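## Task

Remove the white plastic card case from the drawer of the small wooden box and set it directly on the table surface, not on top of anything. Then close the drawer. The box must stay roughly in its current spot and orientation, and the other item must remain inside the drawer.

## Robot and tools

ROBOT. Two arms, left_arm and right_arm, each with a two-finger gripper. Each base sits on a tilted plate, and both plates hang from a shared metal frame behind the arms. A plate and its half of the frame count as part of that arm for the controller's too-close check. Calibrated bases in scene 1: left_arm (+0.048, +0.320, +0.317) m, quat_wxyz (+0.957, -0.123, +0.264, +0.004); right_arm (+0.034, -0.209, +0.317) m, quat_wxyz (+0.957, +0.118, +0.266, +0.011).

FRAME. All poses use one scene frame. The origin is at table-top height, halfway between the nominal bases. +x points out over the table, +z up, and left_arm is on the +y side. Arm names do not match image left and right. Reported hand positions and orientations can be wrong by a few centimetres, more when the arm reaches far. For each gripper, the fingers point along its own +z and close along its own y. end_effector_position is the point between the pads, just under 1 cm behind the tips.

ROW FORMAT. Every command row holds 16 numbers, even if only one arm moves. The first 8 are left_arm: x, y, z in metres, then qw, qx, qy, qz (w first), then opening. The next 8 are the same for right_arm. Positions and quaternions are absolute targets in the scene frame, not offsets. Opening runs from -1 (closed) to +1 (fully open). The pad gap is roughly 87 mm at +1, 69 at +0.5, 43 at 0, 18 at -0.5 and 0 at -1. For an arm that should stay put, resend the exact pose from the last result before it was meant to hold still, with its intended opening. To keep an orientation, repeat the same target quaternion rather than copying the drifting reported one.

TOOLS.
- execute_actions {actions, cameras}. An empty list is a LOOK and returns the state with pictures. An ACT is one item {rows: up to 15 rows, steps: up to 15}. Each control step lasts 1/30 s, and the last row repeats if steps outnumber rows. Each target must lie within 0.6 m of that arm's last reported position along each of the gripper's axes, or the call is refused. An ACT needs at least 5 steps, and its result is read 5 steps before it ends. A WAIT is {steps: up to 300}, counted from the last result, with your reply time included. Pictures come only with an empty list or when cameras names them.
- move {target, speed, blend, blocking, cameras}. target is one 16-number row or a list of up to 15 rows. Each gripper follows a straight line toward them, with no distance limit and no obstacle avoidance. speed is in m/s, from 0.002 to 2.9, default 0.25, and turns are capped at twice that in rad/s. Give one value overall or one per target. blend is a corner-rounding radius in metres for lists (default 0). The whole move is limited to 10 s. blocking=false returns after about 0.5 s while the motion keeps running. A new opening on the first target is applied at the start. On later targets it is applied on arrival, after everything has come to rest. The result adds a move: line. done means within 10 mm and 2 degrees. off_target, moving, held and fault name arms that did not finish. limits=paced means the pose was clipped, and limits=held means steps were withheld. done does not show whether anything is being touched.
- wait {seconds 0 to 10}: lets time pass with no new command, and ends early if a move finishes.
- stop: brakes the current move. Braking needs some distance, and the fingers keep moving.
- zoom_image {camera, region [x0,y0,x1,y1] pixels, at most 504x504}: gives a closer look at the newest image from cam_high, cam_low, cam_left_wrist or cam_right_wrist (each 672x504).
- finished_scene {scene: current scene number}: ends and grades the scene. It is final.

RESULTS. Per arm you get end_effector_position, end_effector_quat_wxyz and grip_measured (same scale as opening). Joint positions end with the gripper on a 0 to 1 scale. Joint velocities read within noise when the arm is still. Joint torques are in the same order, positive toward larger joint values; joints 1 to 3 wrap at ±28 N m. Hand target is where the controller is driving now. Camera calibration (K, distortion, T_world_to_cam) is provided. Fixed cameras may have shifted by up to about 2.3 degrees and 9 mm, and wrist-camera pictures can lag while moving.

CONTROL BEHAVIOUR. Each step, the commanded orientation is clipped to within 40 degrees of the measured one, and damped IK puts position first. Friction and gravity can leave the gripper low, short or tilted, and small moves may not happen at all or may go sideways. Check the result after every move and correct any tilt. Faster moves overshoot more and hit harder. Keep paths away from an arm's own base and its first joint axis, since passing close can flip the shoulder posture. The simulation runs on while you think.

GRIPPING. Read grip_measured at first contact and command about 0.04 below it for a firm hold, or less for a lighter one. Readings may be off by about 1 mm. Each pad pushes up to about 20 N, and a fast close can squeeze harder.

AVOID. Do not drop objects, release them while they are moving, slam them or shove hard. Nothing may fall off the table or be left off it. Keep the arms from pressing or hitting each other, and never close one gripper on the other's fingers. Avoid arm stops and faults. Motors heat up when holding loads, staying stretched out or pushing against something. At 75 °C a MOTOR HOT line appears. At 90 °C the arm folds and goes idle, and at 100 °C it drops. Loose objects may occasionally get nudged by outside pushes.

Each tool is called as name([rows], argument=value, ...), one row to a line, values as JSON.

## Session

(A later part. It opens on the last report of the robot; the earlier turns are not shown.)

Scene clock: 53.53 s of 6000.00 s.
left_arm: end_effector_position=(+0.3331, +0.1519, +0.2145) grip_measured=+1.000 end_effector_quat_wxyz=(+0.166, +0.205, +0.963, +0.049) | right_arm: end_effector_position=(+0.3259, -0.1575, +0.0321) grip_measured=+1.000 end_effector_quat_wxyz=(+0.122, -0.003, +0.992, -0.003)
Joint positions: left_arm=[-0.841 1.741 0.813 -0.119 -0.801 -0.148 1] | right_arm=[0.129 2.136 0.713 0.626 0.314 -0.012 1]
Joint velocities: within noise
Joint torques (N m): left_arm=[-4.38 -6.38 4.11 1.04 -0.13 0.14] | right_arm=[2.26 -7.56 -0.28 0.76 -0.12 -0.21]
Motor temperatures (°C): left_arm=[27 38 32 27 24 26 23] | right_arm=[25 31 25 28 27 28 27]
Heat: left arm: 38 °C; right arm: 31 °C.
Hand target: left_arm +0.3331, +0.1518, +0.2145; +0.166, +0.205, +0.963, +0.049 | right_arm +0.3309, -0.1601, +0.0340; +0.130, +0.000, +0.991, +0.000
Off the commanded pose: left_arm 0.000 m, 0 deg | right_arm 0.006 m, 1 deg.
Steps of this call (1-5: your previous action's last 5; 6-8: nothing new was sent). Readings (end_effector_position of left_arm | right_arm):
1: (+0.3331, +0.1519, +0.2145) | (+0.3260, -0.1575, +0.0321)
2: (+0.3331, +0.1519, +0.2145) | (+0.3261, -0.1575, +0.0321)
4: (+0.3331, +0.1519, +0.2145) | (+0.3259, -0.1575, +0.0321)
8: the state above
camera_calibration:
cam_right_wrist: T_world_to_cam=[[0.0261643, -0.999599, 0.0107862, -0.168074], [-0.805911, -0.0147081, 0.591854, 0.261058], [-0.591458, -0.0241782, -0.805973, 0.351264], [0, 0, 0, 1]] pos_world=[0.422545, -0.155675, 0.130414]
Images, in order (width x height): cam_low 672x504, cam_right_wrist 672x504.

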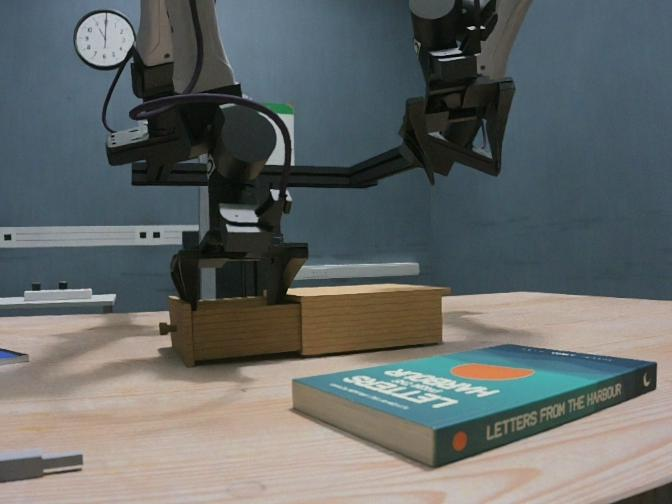

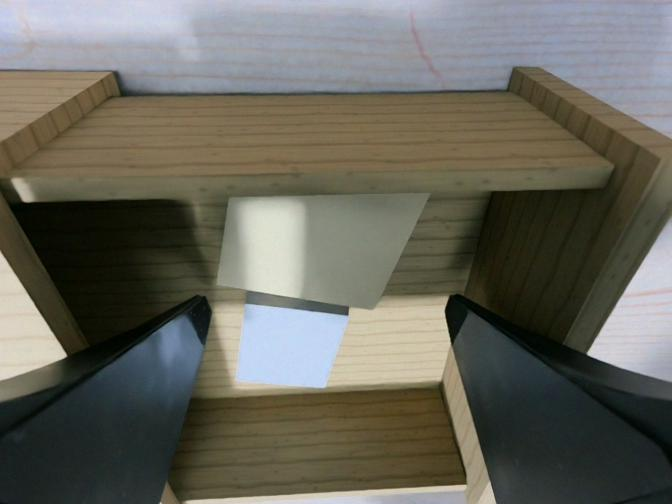

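move([
  [0.3331,0.1519,0.2145,0.166,0.205,0.963,0.049,1,0.329,-0.1590,0.035,0.1305,0,0.9914,0,0.5],
  [0.3331,0.1519,0.2145,0.166,0.205,0.963,0.049,1,0.330,-0.1560,0.085,0.1305,0,0.9914,0,0.5],
  [0.3331,0.1519,0.2145,0.166,0.205,0.963,0.049,1,0.304,-0.1460,0.065,0.0870,0.0955,0.9916,-0.0084,0.12],
], speed=0.15, cameras=["cam_right_wrist"])

Scene clock: 57.10 s of 6000.00 s.
left_arm: end_effector_position=(+0.3331, +0.1519, +0.2145) grip_measured=+1.000 end_effector_quat_wxyz=(+0.166, +0.205, +0.963, +0.049) | right_arm: end_effector_position=(+0.3057, -0.1490, +0.0670) grip_measured=+0.120 end_effector_quat_wxyz=(+0.089, +0.096, +0.991, -0.004)
Joint positions: left_arm=[-0.841 1.741 0.813 -0.119 -0.801 -0.148 1] | right_arm=[0.179 1.98 0.637 0.46 0.366 0.248 0.56]
Joint velocities: within noise
Joint torques (N m): left_arm=[-4.41 -6.34 4.1 1.06 -0.11 0.15] | right_arm=[4.4 -5.01 1.52 0.48 0.21 0]
Motor temperatures (°C): left_arm=[27 38 32 27 24 26 23] | right_arm=[25 31 25 28 27 28 27]
Heat: left arm: 38 °C; right arm: 31 °C.
Hand target: left_arm +0.3331, +0.1518, +0.2145; +0.166, +0.205, +0.963, +0.049 | right_arm +0.3039, -0.1461, +0.0651; +0.087, +0.095, +0.992, -0.008
Off the commanded pose: left_arm 0.000 m, 0 deg | right_arm 0.004 m, 1 deg.
Kept back: nothing.
move: done
camera_calibration:
cam_right_wrist: T_world_to_cam=[[-0.169919, -0.985435, -0.00670405, -0.09628], [-0.754837, 0.125777, 0.64374, 0.226029], [-0.633521, 0.114444, -0.765215, 0.398371], [0, 0, 0, 1]] pos_world=[0.406632, -0.168898, 0.15869]
Images, in order (width x height): cam_right_wrist 672x504.

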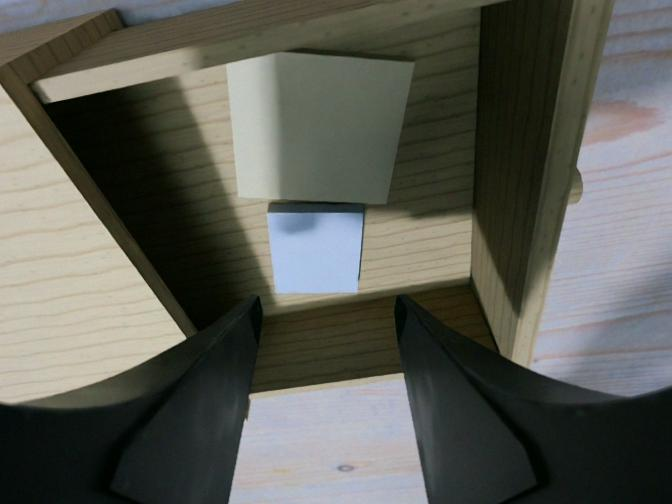

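move(target=[0.3331,0.1519,0.2145,0.166,0.205,0.963,0.049,1,0.2985,-0.1415,0.036,0.0780,0.0955,0.9924,-0.0075,0.12], speed=0.1, cameras=["cam_right_wrist"])

Scene clock: 58.70 s of 6000.00 s.
left_arm: end_effector_position=(+0.3331, +0.1519, +0.2145) grip_measured=+1.000 end_effector_quat_wxyz=(+0.166, +0.205, +0.963, +0.049) | right_arm: end_effector_position=(+0.2957, -0.1411, +0.0398) grip_measured=+0.120 end_effector_quat_wxyz=(+0.072, +0.089, +0.993, -0.008)
Joint positions: left_arm=[-0.841 1.741 0.813 -0.119 -0.801 -0.148 1] | right_arm=[0.179 2.117 0.695 0.501 0.366 0.248 0.56]
Joint velocities: within noise
Joint torques (N m): left_arm=[-4.41 -6.42 4.12 1.04 -0.11 0.14] | right_arm=[2.95 -5.2 0.64 0.69 0.01 -0.09]
Motor temperatures (°C): left_arm=[27 38 32 27 24 26 23] | right_arm=[25 31 25 28 27 28 27]
Heat: left arm: 38 °C; right arm: 31 °C.
Hand target: left_arm +0.3331, +0.1518, +0.2145; +0.166, +0.205, +0.963, +0.049 | right_arm +0.2983, -0.1416, +0.0361; +0.078, +0.095, +0.992, -0.008
Off the commanded pose: left_arm 0.000 m, 0 deg | right_arm 0.005 m, 1 deg.
Kept back: nothing.
move: done
camera_calibration:
cam_right_wrist: T_world_to_cam=[[-0.158147, -0.987409, 0.0036541, -0.0944346], [-0.732971, 0.119874, 0.669614, 0.226658], [-0.661621, 0.103219, -0.7427, 0.376245], [0, 0, 0, 1]] pos_world=[0.40013, -0.159252, 0.128009]
Images, in order (width x height): cam_right_wrist 672x504.

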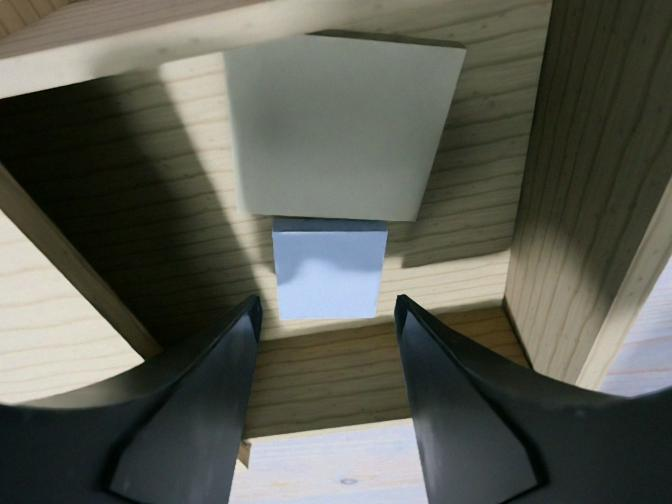

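move(target=[0.3331,0.1519,0.2145,0.166,0.205,0.963,0.049,1,0.2985,-0.1415,0.0205,0.0780,0.0955,0.9924,-0.0075,0.12], speed=0.08, cameras=["cam_right_wrist", "cam_low"])

Scene clock: 59.70 s of 6000.00 s.
left_arm: end_effector_position=(+0.3331, +0.1519, +0.2145) grip_measured=+1.000 end_effector_quat_wxyz=(+0.166, +0.205, +0.963, +0.049) | right_arm: end_effector_position=(+0.2945, -0.1434, +0.0250) grip_measured=+0.120 end_effector_quat_wxyz=(+0.070, +0.092, +0.993, -0.013)
Joint positions: left_arm=[-0.841 1.741 0.813 -0.119 -0.801 -0.148 1] | right_arm=[0.162 2.182 0.728 0.532 0.366 0.24 0.56]
Joint velocities: within noise
Joint torques (N m): left_arm=[-4.38 -6.41 4.1 1.03 -0.11 0.14] | right_arm=[3.02 -4.9 0.68 0.77 -0.06 -0.15]
Motor temperatures (°C): left_arm=[27 38 32 27 24 26 23] | right_arm=[25 31 25 28 27 28 27]
Heat: left arm: 38 °C; right arm: 31 °C.
Hand target: left_arm +0.3331, +0.1518, +0.2145; +0.166, +0.205, +0.963, +0.049 | right_arm +0.2984, -0.1416, +0.0207; +0.078, +0.095, +0.992, -0.008
Off the commanded pose: left_arm 0.000 m, 0 deg | right_arm 0.006 m, 1 deg.
Kept back: nothing.
move: done
camera_calibration:
cam_right_wrist: T_world_to_cam=[[-0.164164, -0.986329, 0.014316, -0.0952016], [-0.728454, 0.131004, 0.672452, 0.236241], [-0.665135, 0.0999638, -0.740002, 0.365143], [0, 0, 0, 1]] pos_world=[0.399331, -0.16135, 0.112709]
Images, in order (width x height): cam_low 672x504, cam_right_wrist 672x504.

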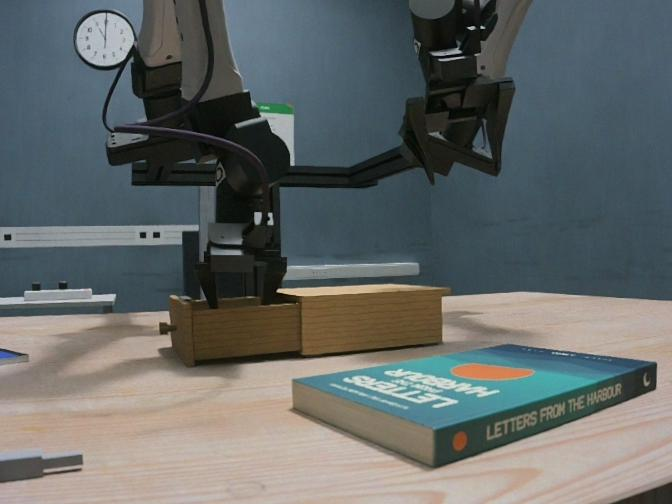

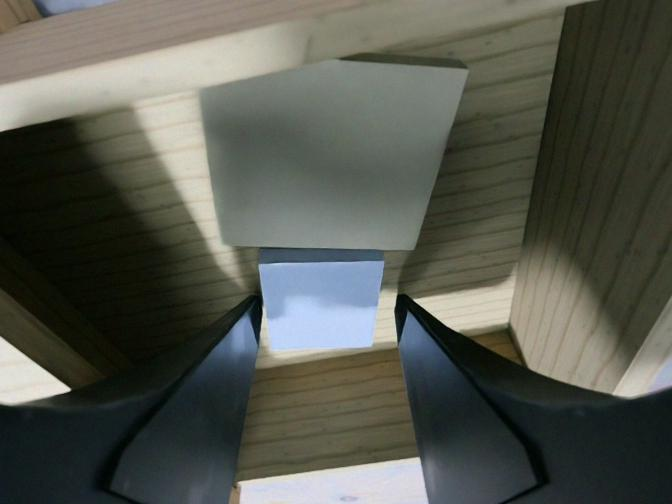

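execute_actions([
  {"rows": [[0.3331,0.1519,0.2145,0.166,0.205,0.963,0.049,1,0.2985,-0.1415,0.0205,0.0780,0.0955,0.9924,-0.0075,0.1],[0.3331,0.1519,0.2145,0.166,0.205,0.963,0.049,1,0.2985,-0.1415,0.0205,0.0780,0.0955,0.9924,-0.0075,0.08],[0.3331,0.1519,0.2145,0.166,0.205,0.963,0.049,1,0.2985,-0.1415,0.0205,0.0780,0.0955,0.9924,-0.0075,0.06],[0.3331,0.1519,0.2145,0.166,0.205,0.963,0.049,1,0.2985,-0.1415,0.0205,0.0780,0.0955,0.9924,-0.0075,0.04],[0.3331,0.1519,0.2145,0.166,0.205,0.963,0.049,1,0.2985,-0.1415,0.0205,0.0780,0.0955,0.9924,-0.0075,0.02],[0.3331,0.1519,0.2145,0.166,0.205,0.963,0.049,1,0.2985,-0.1415,0.0205,0.0780,0.0955,0.9924,-0.0075,0.0],[0.3331,0.1519,0.2145,0.166,0.205,0.963,0.049,1,0.2985,-0.1415,0.0205,0.0780,0.0955,0.9924,-0.0075,-0.02],[0.3331,0.1519,0.2145,0.166,0.205,0.963,0.049,1,0.2985,-0.1415,0.0205,0.0780,0.0955,0.9924,-0.0075,-0.04],[0.3331,0.1519,0.2145,0.166,0.205,0.963,0.049,1,0.2985,-0.1415,0.0205,0.0780,0.0955,0.9924,-0.0075,-0.06],[0.3331,0.1519,0.2145,0.166,0.205,0.963,0.049,1,0.2985,-0.1415,0.0205,0.0780,0.0955,0.9924,-0.0075,-0.08],[0.3331,0.1519,0.2145,0.166,0.205,0.963,0.049,1,0.2985,-0.1415,0.0205,0.0780,0.0955,0.9924,-0.0075,-0.1],[0.3331,0.1519,0.2145,0.166,0.205,0.963,0.049,1,0.2985,-0.1415,0.0205,0.0780,0.0955,0.9924,-0.0075,-0.12]]},
], cameras=[])

execute_actions([
  {"steps": 8},
], cameras=["cam_right_wrist"])

Scene clock: 60.67 s of 6000.00 s.
left_arm: end_effector_position=(+0.3331, +0.1519, +0.2145) grip_measured=+1.000 end_effector_quat_wxyz=(+0.166, +0.205, +0.963, +0.049) | right_arm: end_effector_position=(+0.2977, -0.1426, +0.0249) grip_measured=-0.067 end_effector_quat_wxyz=(+0.074, +0.093, +0.993, -0.011)
Joint positions: left_arm=[-0.841 1.741 0.813 -0.119 -0.801 -0.148 1] | right_arm=[0.162 2.182 0.73 0.54 0.363 0.239 0.466]
Joint velocities: left_arm=[within noise] | right_arm=[0.002 -0.012 -0.002 0.022 -0.066 -0.037 -0.199]
Joint torques (N m): left_arm=[-4.37 -6.37 4.11 1.04 -0.11 0.16] | right_arm=[3.15 -4.96 0.58 0.66 -0.03 -0.14]
Motor temperatures (°C): left_arm=[27 38 32 27 24 26 23] | right_arm=[25 31 25 28 27 28 27]
Heat: left arm: 38 °C; right arm: 31 °C.
Steps of this call (1-19: nothing new was sent; 20-29: this action's first 10). Readings (end_effector_position of left_arm | right_arm):
20: (+0.3331, +0.1519, +0.2145) | (+0.2949, -0.1434, +0.0250)
21: (+0.3331, +0.1519, +0.2145) | (+0.2950, -0.1434, +0.0250)
23: (+0.3331, +0.1519, +0.2145) | (+0.2952, -0.1432, +0.0250)
27: (+0.3331, +0.1519, +0.2145) | (+0.2975, -0.1427, +0.0249)
29: the state above
No camera images: "cameras" was empty.

Scene clock: 60.93 s of 6000.00 s.
left_arm: end_effector_position=(+0.3331, +0.1519, +0.2145) grip_measured=+1.000 end_effector_quat_wxyz=(+0.166, +0.205, +0.963, +0.049) | right_arm: end_effector_position=(+0.2977, -0.1426, +0.0249) grip_measured=-0.069 end_effector_quat_wxyz=(+0.074, +0.093, +0.993, -0.011)
Joint positions: left_arm=[-0.841 1.741 0.813 -0.119 -0.801 -0.148 1] | right_arm=[0.162 2.182 0.73 0.54 0.363 0.239 0.465]
Joint velocities: within noise
Joint torques (N m): left_arm=[-4.36 -6.38 4.1 1.04 -0.12 0.13] | right_arm=[3.03 -4.94 0.54 0.68 -0.02 -0.17]
Motor temperatures (°C): left_arm=[27 38 32 27 24 26 23] | right_arm=[25 31 25 28 27 28 27]
Heat: left arm: 38 °C; right arm: 31 °C.
Hand target: left_arm +0.3331, +0.1518, +0.2145; +0.166, +0.205, +0.963, +0.049 | right_arm +0.2984, -0.1416, +0.0206; +0.078, +0.095, +0.992, -0.008
Off the commanded pose: left_arm 0.000 m, 0 deg | right_arm 0.005 m, 1 deg.
Steps of this call (1-5: your previous action's last 5; 6-8: nothing new was sent). Readings (end_effector_position of left_arm | right_arm):
1: (+0.3331, +0.1519, +0.2145) | (+0.2977, -0.1426, +0.0249)
2: (+0.3331, +0.1519, +0.2145) | (+0.2977, -0.1426, +0.0249)
4: (+0.3331, +0.1519, +0.2145) | (+0.2977, -0.1426, +0.0249)
8: the state above
camera_calibration:
cam_right_wrist: T_world_to_cam=[[-0.16643, -0.986011, 0.00915495, -0.0930889], [-0.734812, 0.13021, 0.665655, 0.240445], [-0.657535, 0.104057, -0.746204, 0.365559], [0, 0, 0, 1]] pos_world=[0.401557, -0.161134, 0.11358]
Images, in order (width x height): cam_right_wrist 672x504.

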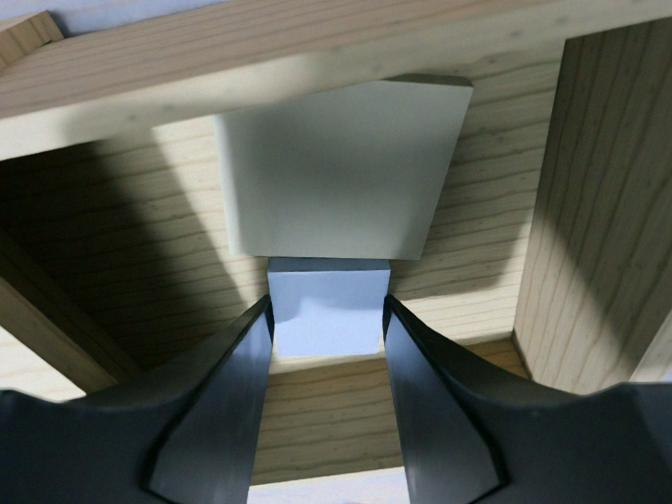

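move([
  [0.3331,0.1519,0.2145,0.166,0.205,0.963,0.049,1,0.305,-0.1435,0.045,0.0780,0.0955,0.9924,-0.0075,-0.12],
  [0.3331,0.1519,0.2145,0.166,0.205,0.963,0.049,1,0.312,-0.146,0.085,0.0780,0.0955,0.9924,-0.0075,-0.12],
  [0.3331,0.1519,0.2145,0.166,0.205,0.963,0.049,1,0.315,-0.149,0.12,0.0780,0.0955,0.9924,-0.0075,-0.12],
], speed=[0.06, 0.1, 0.12], cameras=["cam_right_wrist", "cam_low", "cam_high"])

Scene clock: 63.07 s of 6000.00 s.
left_arm: end_effector_position=(+0.3331, +0.1519, +0.2145) grip_measured=+1.000 end_effector_quat_wxyz=(+0.166, +0.205, +0.963, +0.049) | right_arm: end_effector_position=(+0.3074, -0.1495, +0.1123) grip_measured=-0.069 end_effector_quat_wxyz=(+0.064, +0.089, +0.994, -0.006)
Joint positions: left_arm=[-0.841 1.741 0.813 -0.119 -0.801 -0.148 1] | right_arm=[0.226 1.773 0.645 0.176 0.388 0.294 0.465]
Joint velocities: within noise
Joint torques (N m): left_arm=[-4.37 -6.38 4.11 1.02 -0.11 0.15] | right_arm=[4.3 -8.5 1.73 0.37 0.22 -0.01]
Motor temperatures (°C): left_arm=[27 38 32 27 24 26 23] | right_arm=[25 31 25 28 27 28 27]
Heat: left arm: 38 °C; right arm: 31 °C.
Hand target: left_arm +0.3331, +0.1518, +0.2145; +0.166, +0.205, +0.963, +0.049 | right_arm +0.3148, -0.1489, +0.1196; +0.078, +0.096, +0.992, -0.007
Off the commanded pose: left_arm 0.000 m, 0 deg | right_arm 0.011 m, 2 deg.
Kept back: nothing.
move: off_target (right_arm)
camera_calibration:
cam_right_wrist: T_world_to_cam=[[-0.157638, -0.987494, 0.0022983, -0.101166], [-0.722184, 0.116872, 0.681756, 0.182584], [-0.673499, 0.105811, -0.731576, 0.441404], [0, 0, 0, 1]] pos_world=[0.413196, -0.167945, 0.198676]
Images, in order (width x height): cam_high 672x504, cam_low 672x504, cam_right_wrist 672x504.

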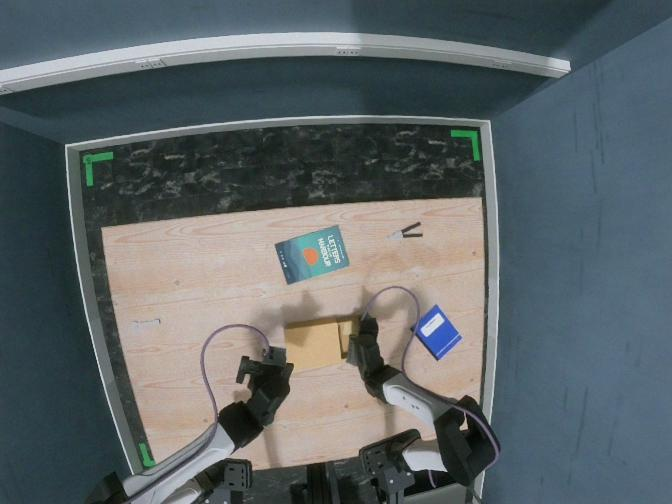

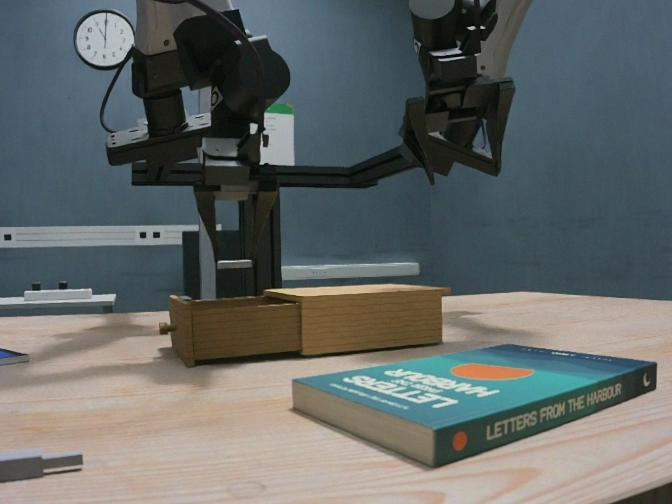

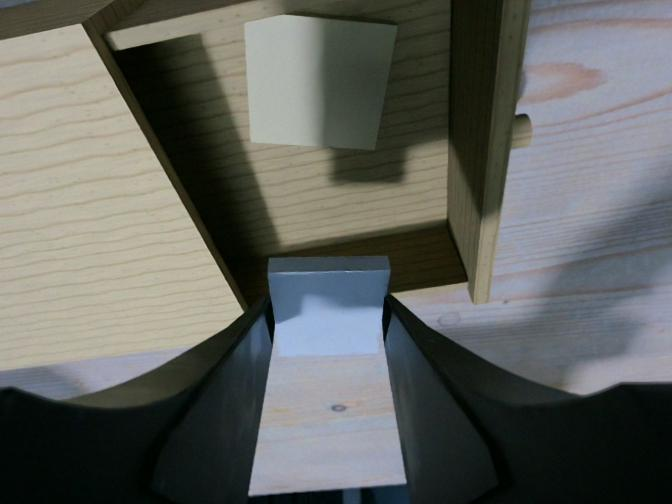

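move([
  [0.3331,0.1519,0.2145,0.166,0.205,0.963,0.049,1,0.390,-0.195,0.125,0.0830,0.0700,0.9935,-0.0060,-0.12],
  [0.3331,0.1519,0.2145,0.166,0.205,0.963,0.049,1,0.452,-0.240,0.080,0.0870,0.0500,0.9945,-0.0045,-0.12],
  [0.3331,0.1519,0.2145,0.166,0.205,0.963,0.049,1,0.455,-0.240,0.030,0.0870,0.0500,0.9945,-0.0045,-0.12],
], speed=[0.2, 0.2, 0.1], blend=[0.03, 0.01, 0], cameras=["cam_right_wrist", "cam_low", "cam_high"])

Scene clock: 66.27 s of 6000.00 s.
left_arm: end_effector_position=(+0.3331, +0.1519, +0.2145) grip_measured=+1.000 end_effector_quat_wxyz=(+0.166, +0.205, +0.963, +0.049) | right_arm: end_effector_position=(+0.4479, -0.2377, +0.0351) grip_measured=-0.069 end_effector_quat_wxyz=(+0.076, +0.050, +0.996, -0.006)
Joint positions: left_arm=[-0.841 1.741 0.813 -0.119 -0.801 -0.148 1] | right_arm=[-0.08 2.13 1.298 -0.021 0.193 -0.043 0.465]
Joint velocities: within noise
Joint torques (N m): left_arm=[-4.37 -6.38 4.08 1.04 -0.11 0.13] | right_arm=[2.02 -7.77 5.37 0.72 -0.11 -0.21]
Motor temperatures (°C): left_arm=[27 38 32 27 24 26 23] | right_arm=[25 32 25 28 27 27 27]
Heat: left arm: 38 °C; right arm: 32 °C.
Hand target: left_arm +0.3331, +0.1518, +0.2145; +0.166, +0.205, +0.963, +0.049 | right_arm +0.4548, -0.2401, +0.0303; +0.087, +0.050, +0.995, -0.005
Off the commanded pose: left_arm 0.000 m, 0 deg | right_arm 0.009 m, 1 deg.
Kept back: nothing.
move: done
camera_calibration:
cam_right_wrist: T_world_to_cam=[[-0.0792541, -0.996831, 0.00678312, -0.203413], [-0.745658, 0.0637976, 0.663268, 0.345532], [-0.661599, 0.0475088, -0.748352, 0.470329], [0, 0, 0, 1]] pos_world=[0.552697, -0.247157, 0.124171]
Images, in order (width x height): cam_high 672x504, cam_low 672x504, cam_right_wrist 672x504.

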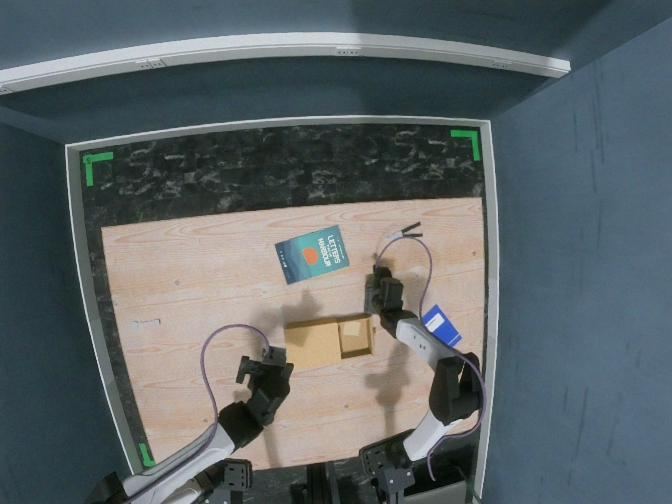

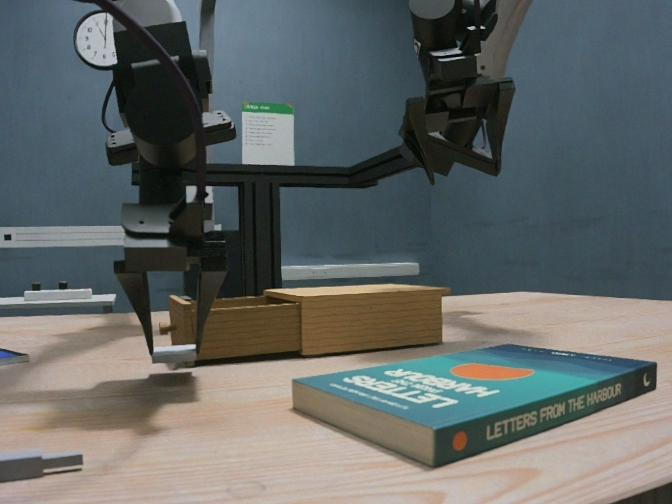

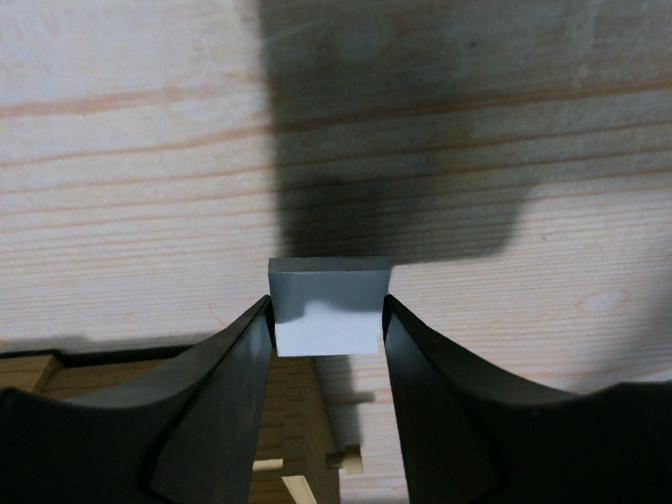

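move([
  [0.3331,0.1519,0.2145,0.166,0.205,0.963,0.049,1,0.455,-0.240,0.012,0.0870,0.0500,0.9945,-0.0045,-0.12],
  [0.3331,0.1519,0.2145,0.166,0.205,0.963,0.049,1,0.455,-0.240,0.004,0.0870,0.0500,0.9945,-0.0045,-0.12],
], speed=[0.06, 0.03], cameras=["cam_right_wrist", "cam_low"])

zoom_image(camera="cam_low", region=[80, 260, 300, 430])

Scene clock: 67.33 s of 6000.00 s.
left_arm: end_effector_position=(+0.3331, +0.1519, +0.2145) grip_measured=+1.000 end_effector_quat_wxyz=(+0.166, +0.205, +0.963, +0.049) | right_arm: end_effector_position=(+0.4480, -0.2372, +0.0167) grip_measured=-0.069 end_effector_quat_wxyz=(+0.073, +0.049, +0.996, -0.006)
Joint positions: left_arm=[-0.841 1.741 0.813 -0.119 -0.801 -0.148 1] | right_arm=[-0.088 2.196 1.342 -0.006 0.188 -0.049 0.465]
Joint velocities: within noise
Joint torques (N m): left_arm=[-4.36 -6.39 4.08 1.03 -0.11 0.15] | right_arm=[1.57 -6.42 5.57 0.95 -0.14 -0.27]
Motor temperatures (°C): left_arm=[27 38 32 27 24 26 23] | right_arm=[25 32 25 28 27 27 27]
Heat: left arm: 38 °C; right arm: 32 °C.
Hand target: left_arm +0.3331, +0.1518, +0.2145; +0.166, +0.205, +0.963, +0.049 | right_arm +0.4543, -0.2402, +0.0048; +0.087, +0.050, +0.995, -0.005
Off the commanded pose: left_arm 0.000 m, 0 deg | right_arm 0.015 m, 2 deg.
Kept back: nothing.
move: off_target (right_arm)
camera_calibration:
cam_right_wrist: T_world_to_cam=[[-0.0775784, -0.996966, 0.00635528, -0.203643], [-0.740621, 0.0618961, 0.669066, 0.354931], [-0.667429, 0.0471982, -0.743176, 0.459084], [0, 0, 0, 1]] pos_world=[0.553478, -0.246662, 0.105002]
Images, in order (width x height): cam_low 672x504, cam_right_wrist 672x504.

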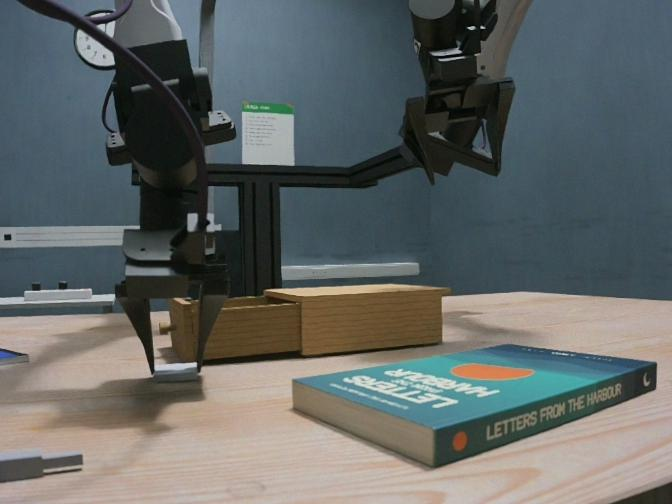

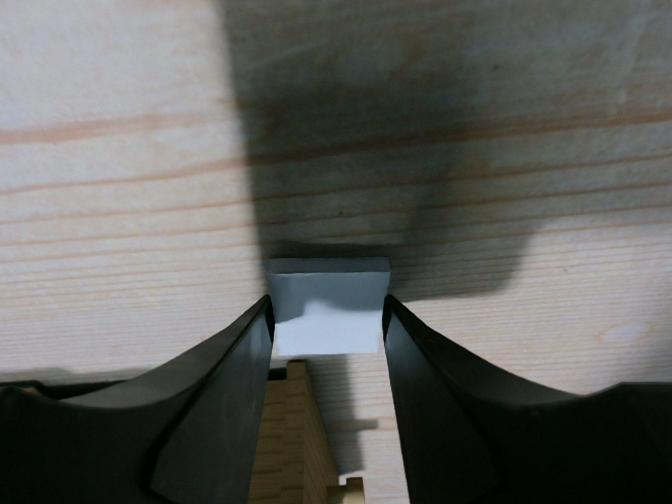

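Scaled by 2.291 from the camera's 672x504 image, which has a finer 960x720 frame.

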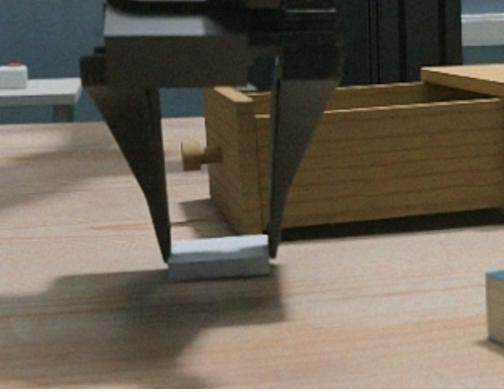

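move(target=[0.3331,0.1519,0.2145,0.166,0.205,0.963,0.049,1,0.455,-0.240,-0.004,0.0870,0.0500,0.9945,-0.0045,-0.12], speed=0.03, cameras=["cam_low"])

zoom_image(camera="cam_low", region=[120, 330, 230, 410])

Scene clock: 70.80 s of 6000.00 s.
left_arm: end_effector_position=(+0.3331, +0.1519, +0.2145) grip_measured=+1.000 end_effector_quat_wxyz=(+0.166, +0.205, +0.963, +0.049) | right_arm: end_effector_position=(+0.4479, -0.2370, +0.0152) grip_measured=-0.069 end_effector_quat_wxyz=(+0.068, +0.047, +0.997, -0.006)
Joint positions: left_arm=[-0.841 1.741 0.813 -0.119 -0.801 -0.148 1] | right_arm=[-0.088 2.205 1.358 -0.023 0.189 -0.05 0.466]
Joint velocities: within noise
Joint torques (N m): left_arm=[-4.38 -6.38 4.1 1.04 -0.11 0.14] | right_arm=[1.28 -5.14 5.41 1.16 -0.15 -0.3]
Motor temperatures (°C): left_arm=[27 39 32 27 24 26 23] | right_arm=[25 32 26 28 27 27 28]
Heat: left arm: 39 °C; right arm: 32 °C.
Hand target: left_arm +0.3331, +0.1518, +0.2145; +0.166, +0.205, +0.963, +0.049 | right_arm +0.4538, -0.2403, -0.0023; +0.086, +0.050, +0.995, -0.005
Off the commanded pose: left_arm 0.000 m, 0 deg | right_arm 0.021 m, 2 deg.
Kept back: nothing.
move: off_target (right_arm)
Images, in order (width x height): cam_low 672x504.

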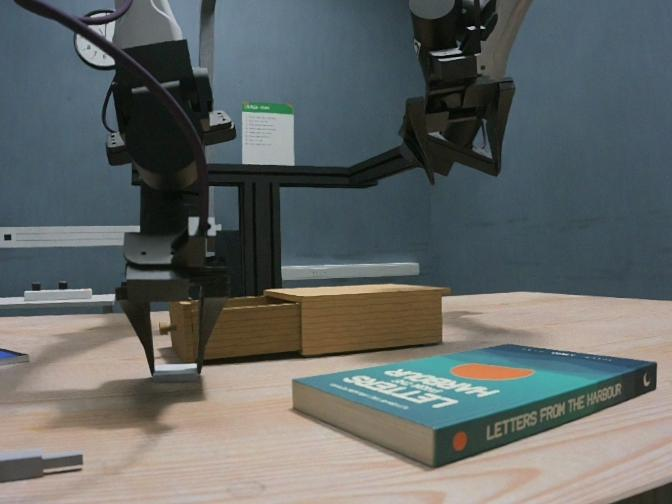

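Scaled by 4.582 from the camera's 672x504 image, which has a finer 960x720 frame.

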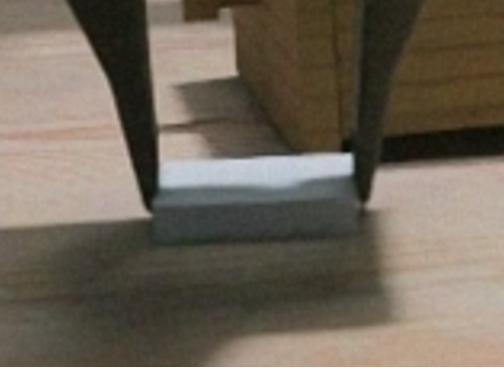

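execute_actions([
  {"rows": [[0.3331,0.1519,0.2145,0.166,0.205,0.963,0.049,1,0.455,-0.240,0.0,0.0870,0.0500,0.9945,-0.0045,-0.1],[0.3331,0.1519,0.2145,0.166,0.205,0.963,0.049,1,0.455,-0.240,0.003,0.0870,0.0500,0.9945,-0.0045,-0.09],[0.3331,0.1519,0.2145,0.166,0.205,0.963,0.049,1,0.455,-0.240,0.006,0.0870,0.0500,0.9945,-0.0045,-0.08],[0.3331,0.1519,0.2145,0.166,0.205,0.963,0.049,1,0.455,-0.240,0.009,0.0870,0.0500,0.9945,-0.0045,-0.07],[0.3331,0.1519,0.2145,0.166,0.205,0.963,0.049,1,0.455,-0.240,0.011,0.0870,0.0500,0.9945,-0.0045,-0.06],[0.3331,0.1519,0.2145,0.166,0.205,0.963,0.049,1,0.455,-0.240,0.011,0.0870,0.0500,0.9945,-0.0045,-0.04],[0.3331,0.1519,0.2145,0.166,0.205,0.963,0.049,1,0.455,-0.240,0.011,0.0870,0.0500,0.9945,-0.0045,-0.02],[0.3331,0.1519,0.2145,0.166,0.205,0.963,0.049,1,0.455,-0.240,0.011,0.0870,0.0500,0.9945,-0.0045,0.0],[0.3331,0.1519,0.2145,0.166,0.205,0.963,0.049,1,0.455,-0.240,0.011,0.0870,0.0500,0.9945,-0.0045,0.03],[0.3331,0.1519,0.2145,0.166,0.205,0.963,0.049,1,0.455,-0.240,0.011,0.0870,0.0500,0.9945,-0.0045,0.06],[0.3331,0.1519,0.2145,0.166,0.205,0.963,0.049,1,0.455,-0.240,0.011,0.0870,0.0500,0.9945,-0.0045,0.1],[0.3331,0.1519,0.2145,0.166,0.205,0.963,0.049,1,0.455,-0.240,0.011,0.0870,0.0500,0.9945,-0.0045,0.15],[0.3331,0.1519,0.2145,0.166,0.205,0.963,0.049,1,0.455,-0.240,0.011,0.0870,0.0500,0.9945,-0.0045,0.2]]},
], cameras=[])

execute_actions([
  {"steps": 6},
], cameras=["cam_right_wrist", "cam_low"])

Scene clock: 71.97 s of 6000.00 s.
left_arm: end_effector_position=(+0.3331, +0.1519, +0.2145) grip_measured=+1.000 end_effector_quat_wxyz=(+0.166, +0.205, +0.963, +0.049) | right_arm: end_effector_position=(+0.4512, -0.2375, +0.0151) grip_measured=+0.041 end_effector_quat_wxyz=(+0.074, +0.048, +0.996, -0.006)
Joint positions: left_arm=[-0.841 1.741 0.813 -0.119 -0.801 -0.148 1] | right_arm=[-0.088 2.205 1.358 -0.009 0.189 -0.051 0.521]
Joint velocities: left_arm=[within noise] | right_arm=[-0.017 -0.002 -0.012 0.051 -0.066 0.051 0.401]
Joint torques (N m): left_arm=[-4.37 -6.35 4.15 1.03 -0.11 0.14] | right_arm=[1.88 -8.64 3.06 0.86 -0.13 -0.2]
Motor temperatures (°C): left_arm=[27 39 32 27 24 26 23] | right_arm=[25 32 26 28 27 27 28]
Heat: left arm: 39 °C; right arm: 32 °C.
Steps of this call (1-25: nothing new was sent; 26-35: this action's first 10). Readings (end_effector_position of left_arm | right_arm):
26: (+0.3331, +0.1519, +0.2145) | (+0.4479, -0.2370, +0.0153)
27: (+0.3331, +0.1519, +0.2145) | (+0.4478, -0.2370, +0.0153)
29: (+0.3331, +0.1519, +0.2145) | (+0.4476, -0.2371, +0.0153)
33: (+0.3331, +0.1519, +0.2145) | (+0.4502, -0.2373, +0.0151)
35: the state above
No camera images: "cameras" was empty.

Scene clock: 72.17 s of 6000.00 s.
left_arm: end_effector_position=(+0.3331, +0.1519, +0.2145) grip_measured=+1.000 end_effector_quat_wxyz=(+0.166, +0.205, +0.963, +0.049) | right_arm: end_effector_position=(+0.4522, -0.2376, +0.0151) grip_measured=+0.199 end_effector_quat_wxyz=(+0.076, +0.048, +0.996, -0.007)
Joint positions: left_arm=[-0.841 1.741 0.813 -0.119 -0.801 -0.148 1] | right_arm=[-0.088 2.205 1.358 -0.005 0.189 -0.053 0.6]
Joint velocities: within noise
Joint torques (N m): left_arm=[-4.4 -6.35 4.11 1.05 -0.11 0.13] | right_arm=[1.94 -8.62 3 0.79 -0.13 -0.23]
Motor temperatures (°C): left_arm=[27 39 32 28 24 26 23] | right_arm=[25 32 26 28 27 27 28]
Heat: left arm: 39 °C; right arm: 32 °C.
Hand target: left_arm +0.3331, +0.1518, +0.2145; +0.166, +0.205, +0.963, +0.049 | right_arm +0.4550, -0.2400, +0.0113; +0.087, +0.050, +0.995, -0.005
Off the commanded pose: left_arm 0.000 m, 0 deg | right_arm 0.006 m, 1 deg.
Steps of this call (1-5: your previous action's last 5; 6: nothing new was sent). Readings (end_effector_position of left_arm | right_arm):
1: (+0.3331, +0.1519, +0.2145) | (+0.4515, -0.2375, +0.0151)
2: (+0.3331, +0.1519, +0.2145) | (+0.4518, -0.2375, +0.0151)
4: (+0.3331, +0.1519, +0.2145) | (+0.4521, -0.2376, +0.0151)
6: the state above
camera_calibration:
cam_right_wrist: T_world_to_cam=[[-0.0752515, -0.997136, 0.00758564, -0.204836], [-0.745413, 0.0613042, 0.663778, 0.361302], [-0.662342, 0.0442958, -0.747891, 0.457744], [0, 0, 0, 1]] pos_world=[0.557088, -0.246674, 0.104072]
Images, in order (width x height): cam_low 672x504, cam_right_wrist 672x504.

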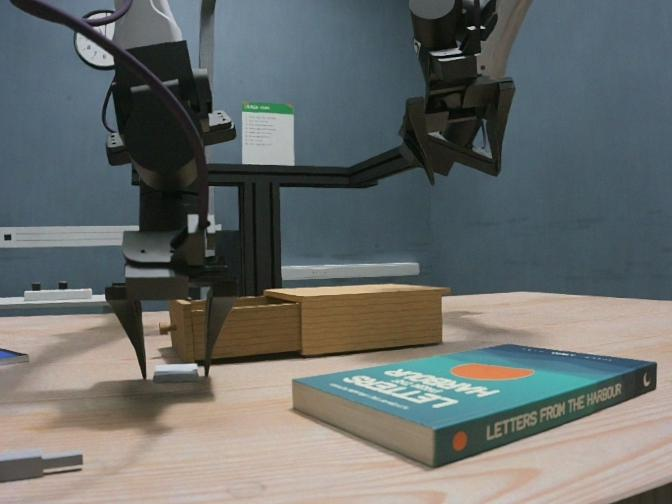

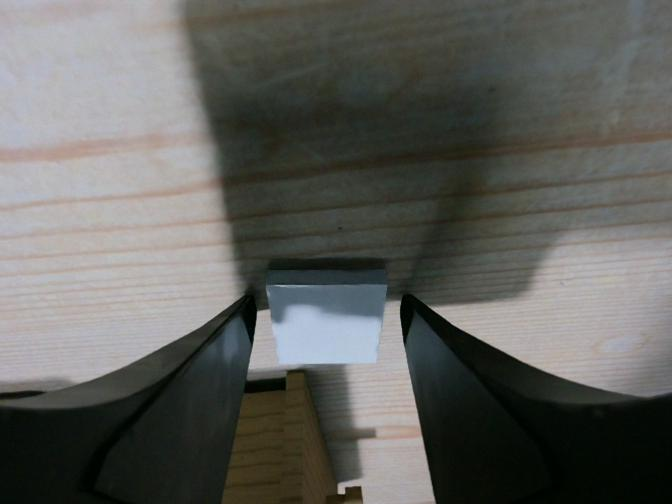

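move([
  [0.3331,0.1519,0.2145,0.166,0.205,0.963,0.049,1,0.459,-0.240,0.060,0.0870,0.0500,0.9945,-0.0045,0.2],
  [0.3330,0.1750,0.2000,0.1843,-0.0494,0.9482,-0.2541,-1,0.440,-0.255,0.140,0.1895,0.0282,0.9708,0.1451,-1],
  [0.3260,0.1750,0.1200,0.1843,-0.0494,0.9482,-0.2541,-1,0.365,-0.300,0.110,0.1895,0.0282,0.9708,0.1451,-1],
  [0.3240,0.1500,0.0550,0.1843,-0.0494,0.9482,-0.2541,-1,0.330,-0.287,0.050,0.1895,0.0282,0.9708,0.1451,-1],
], speed=[0.1, 0.25, 0.25, 0.2], blend=[0, 0.02, 0.03, 0])

Scene clock: 78.00 s of 6000.00 s.
left_arm: end_effector_position=(+0.3236, +0.1489, +0.0578) grip_measured=-0.993 end_effector_quat_wxyz=(+0.182, -0.051, +0.949, -0.252) | right_arm: end_effector_position=(+0.3298, -0.2860, +0.0533) grip_measured=-0.973 end_effector_quat_wxyz=(+0.183, +0.032, +0.972, +0.143)
Joint positions: left_arm=[-0.267 2.278 0.59 1.053 0.076 -0.208 0.004] | right_arm=[-0.465 1.956 0.67 0.548 -0.426 -0.315 0.013]
Joint velocities: within noise
Joint torques (N m): left_arm=[-2.59 -5.93 -0.2 1.56 0.36 0.29] | right_arm=[-0.55 -5.27 0.75 0.86 -0.39 -0.28]
Motor temperatures (°C): left_arm=[27 39 32 28 24 26 23] | right_arm=[25 33 26 28 27 27 27]
Heat: left arm: 39 °C; right arm: 33 °C.
Hand target: left_arm +0.3240, +0.1500, +0.0550; +0.184, -0.049, +0.948, -0.254 | right_arm +0.3299, -0.2871, +0.0501; +0.189, +0.028, +0.971, +0.145
Off the commanded pose: left_arm 0.003 m, 0 deg | right_arm 0.003 m, 1 deg.
Kept back: nothing.
move: done; blend cut to 0 m at target 2; target 2's new opening was sent with right_arm's hand 0.022 m and 4 deg from that target
camera_calibration:
cam_left_wrist: T_world_to_cam=[[0.0077284, -0.873927, 0.485995, 0.0975085], [-0.892098, 0.213548, 0.398194, 0.258532], [-0.451776, -0.436632, -0.777979, 0.397103], [0, 0, 0, 1]] pos_world=[0.409284, 0.203394, 0.158603]
cam_right_wrist: T_world_to_cam=[[0.00966772, -0.958606, -0.284572, -0.263954], [-0.875222, -0.145751, 0.461241, 0.242041], [-0.483625, 0.244604, -0.840402, 0.410697], [0, 0, 0, 1]] pos_world=[0.413015, -0.318208, 0.158397]

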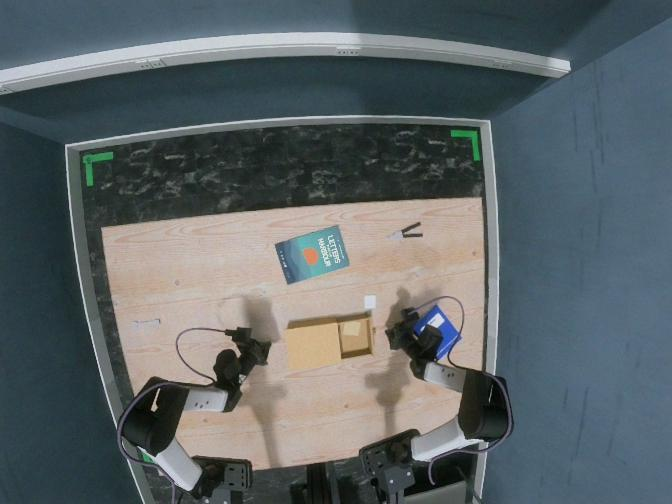

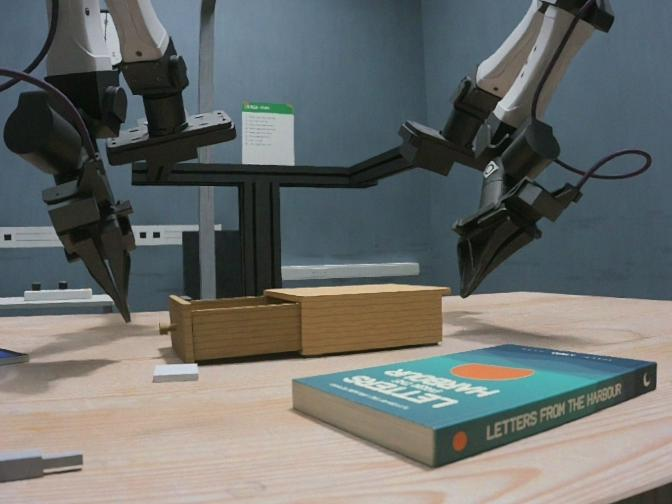

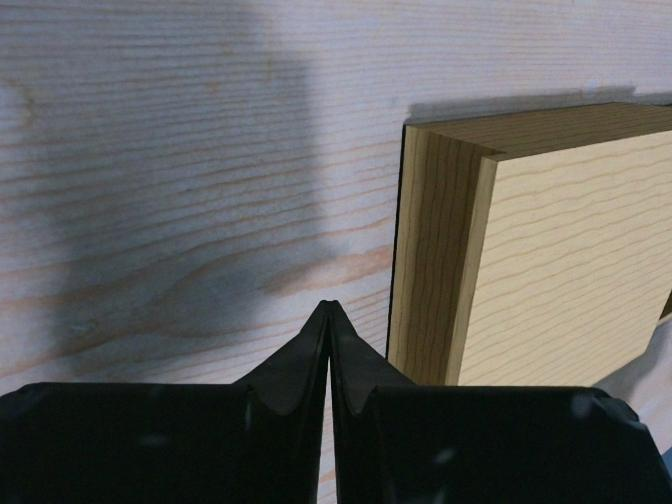

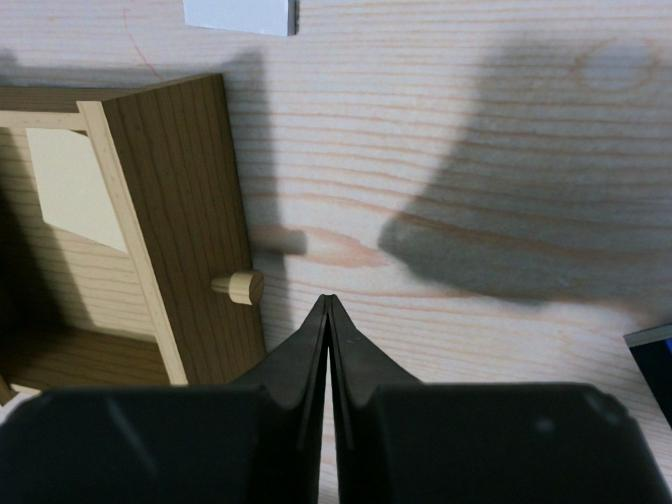

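move([
  [0.2910,0.1350,0.0450,0.1843,-0.0494,0.9482,-0.2541,-1,0.325,-0.275,0.032,0.1895,0.0282,0.9708,0.1451,-1],
  [0.2910,0.1050,0.0400,0.1843,-0.0494,0.9482,-0.2541,-1,0.325,-0.264,0.024,0.1895,0.0282,0.9708,0.1451,-1],
], speed=[0.15, 0.1], cameras=["cam_left_wrist", "cam_right_wrist", "cam_low"])

Scene clock: 80.17 s of 6000.00 s.
left_arm: end_effector_position=(+0.2908, +0.1037, +0.0434) grip_measured=-0.993 end_effector_quat_wxyz=(+0.181, -0.045, +0.947, -0.263) | right_arm: end_effector_position=(+0.3227, -0.2643, +0.0273) grip_measured=-0.973 end_effector_quat_wxyz=(+0.185, +0.027, +0.971, +0.149)
Joint positions: left_arm=[-0.403 2.478 0.626 1.219 -0.008 -0.281 0.004] | right_arm=[-0.415 2.094 0.671 0.696 -0.403 -0.288 0.013]
Joint velocities: within noise
Joint torques (N m): left_arm=[-4.44 -5.67 -0.62 1.62 0 0.14] | right_arm=[0.99 -5.31 0.21 0.88 -0.16 -0.11]
Motor temperatures (°C): left_arm=[27 38 32 28 24 26 23] | right_arm=[25 33 26 28 27 27 27]
Heat: left arm: 38 °C; right arm: 33 °C.
Hand target: left_arm +0.2910, +0.1051, +0.0400; +0.184, -0.049, +0.948, -0.254 | right_arm +0.3250, -0.2640, +0.0241; +0.189, +0.028, +0.971, +0.145
Off the commanded pose: left_arm 0.004 m, 1 deg | right_arm 0.004 m, 1 deg.
Kept back: nothing.
move: done
camera_calibration:
cam_left_wrist: T_world_to_cam=[[-0.00833208, -0.864148, 0.503169, 0.0682632], [-0.889777, 0.236029, 0.390624, 0.24203], [-0.456319, -0.444453, -0.770866, 0.35313], [0, 0, 0, 1]] pos_world=[0.377062, 0.158813, 0.143325]
cam_right_wrist: T_world_to_cam=[[0.0221356, -0.955443, -0.294344, -0.253449], [-0.87626, -0.160287, 0.454396, 0.247602], [-0.481329, 0.247864, -0.840765, 0.380261], [0, 0, 0, 1]] pos_world=[0.405605, -0.296721, 0.132599]
Images, in order (width x height): cam_low 672x504, cam_left_wrist 672x504, cam_right_wrist 672x504.

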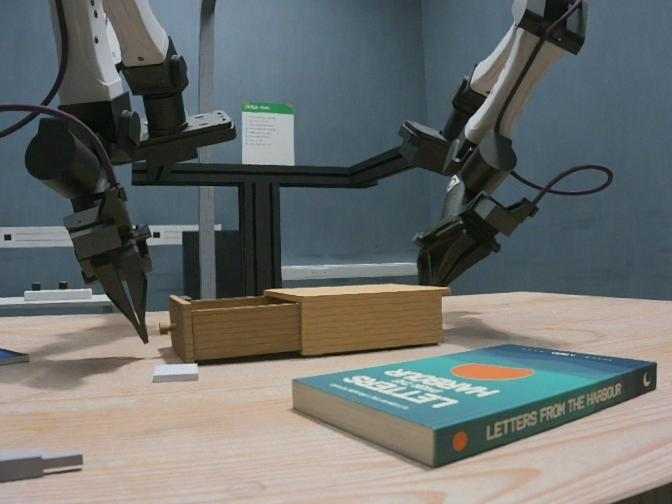

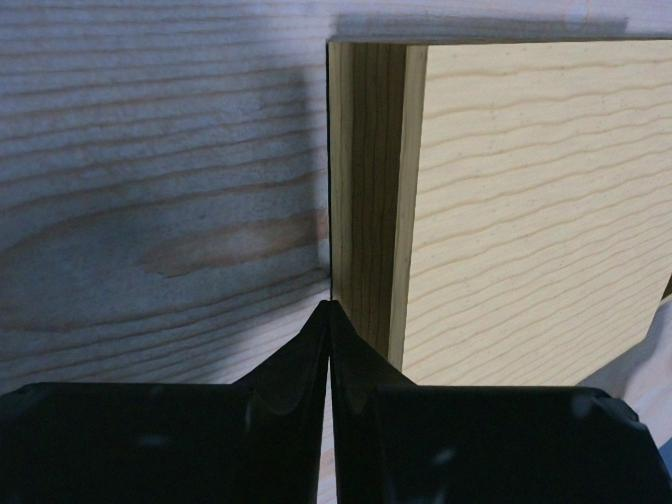

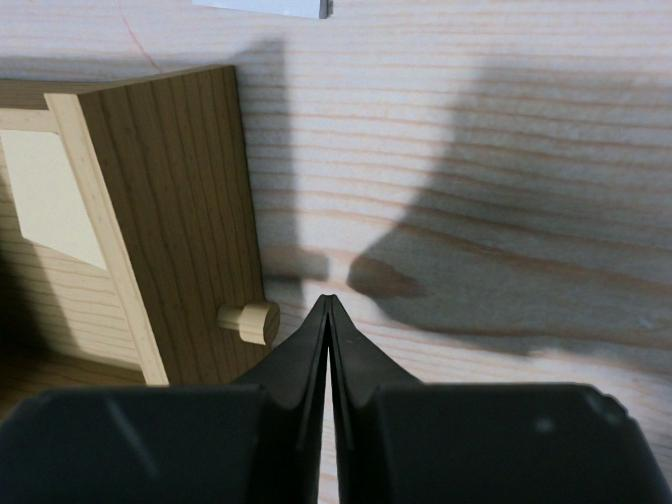

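move(target=[0.2910,0.0890,0.0400,0.1843,-0.0494,0.9482,-0.2541,-1,0.317,-0.258,0.022,0.1895,0.0282,0.9708,0.1451,-1], speed=0.08, cameras=["cam_left_wrist", "cam_right_wrist"])

Scene clock: 81.37 s of 6000.00 s.
left_arm: end_effector_position=(+0.2950, +0.0910, +0.0427) grip_measured=-0.993 end_effector_quat_wxyz=(+0.189, -0.049, +0.946, -0.258) | right_arm: end_effector_position=(+0.3188, -0.2608, +0.0247) grip_measured=-0.973 end_effector_quat_wxyz=(+0.189, +0.027, +0.971, +0.147)
Joint positions: left_arm=[-0.445 2.495 0.66 1.216 -0.057 -0.307 0.003] | right_arm=[-0.409 2.115 0.652 0.748 -0.397 -0.281 0.013]
Joint velocities: within noise
Joint torques (N m): left_arm=[-5.34 -5.85 -0.29 1.49 0.06 0.12] | right_arm=[1.28 -5.2 -0.99 0.94 -0.15 -0.06]
Motor temperatures (°C): left_arm=[27 38 32 28 24 26 23] | right_arm=[25 33 26 28 27 27 27]
Heat: left arm: 38 °C; right arm: 33 °C.
Hand target: left_arm +0.2909, +0.0890, +0.0401; +0.184, -0.049, +0.948, -0.254 | right_arm +0.3171, -0.2581, +0.0222; +0.189, +0.028, +0.971, +0.145
Off the commanded pose: left_arm 0.005 m, 1 deg | right_arm 0.004 m, 0 deg.
Kept back: nothing.
move: done
camera_calibration:
cam_left_wrist: T_world_to_cam=[[-0.00273407, -0.868205, 0.496197, 0.0565866], [-0.897514, 0.220944, 0.381644, 0.252995], [-0.440978, -0.444301, -0.779831, 0.344766], [0, 0, 0, 1]] pos_world=[0.379255, 0.146411, 0.144227]
cam_right_wrist: T_world_to_cam=[[0.0226821, -0.956825, -0.289778, -0.251385], [-0.880108, -0.156603, 0.448202, 0.248395], [-0.474231, 0.24487, -0.845662, 0.372418], [0, 0, 0, 1]] pos_world=[0.400928, -0.292826, 0.130763]
Images, in order (width x height): cam_left_wrist 672x504, cam_right_wrist 672x504.

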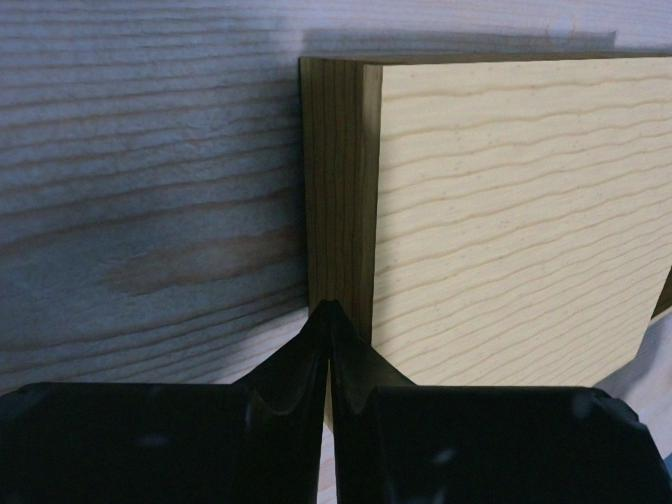

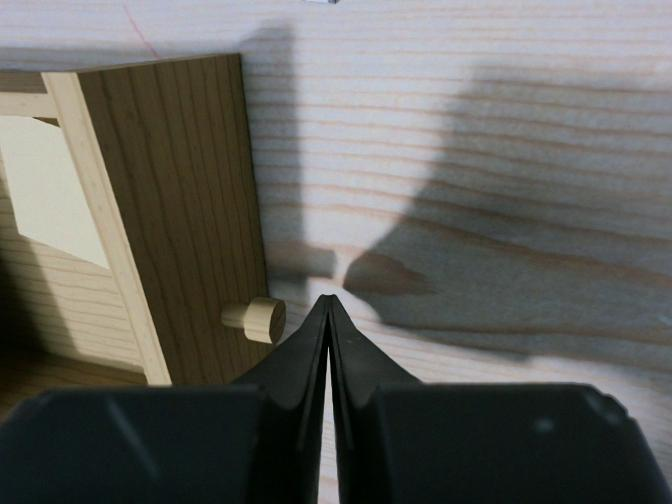

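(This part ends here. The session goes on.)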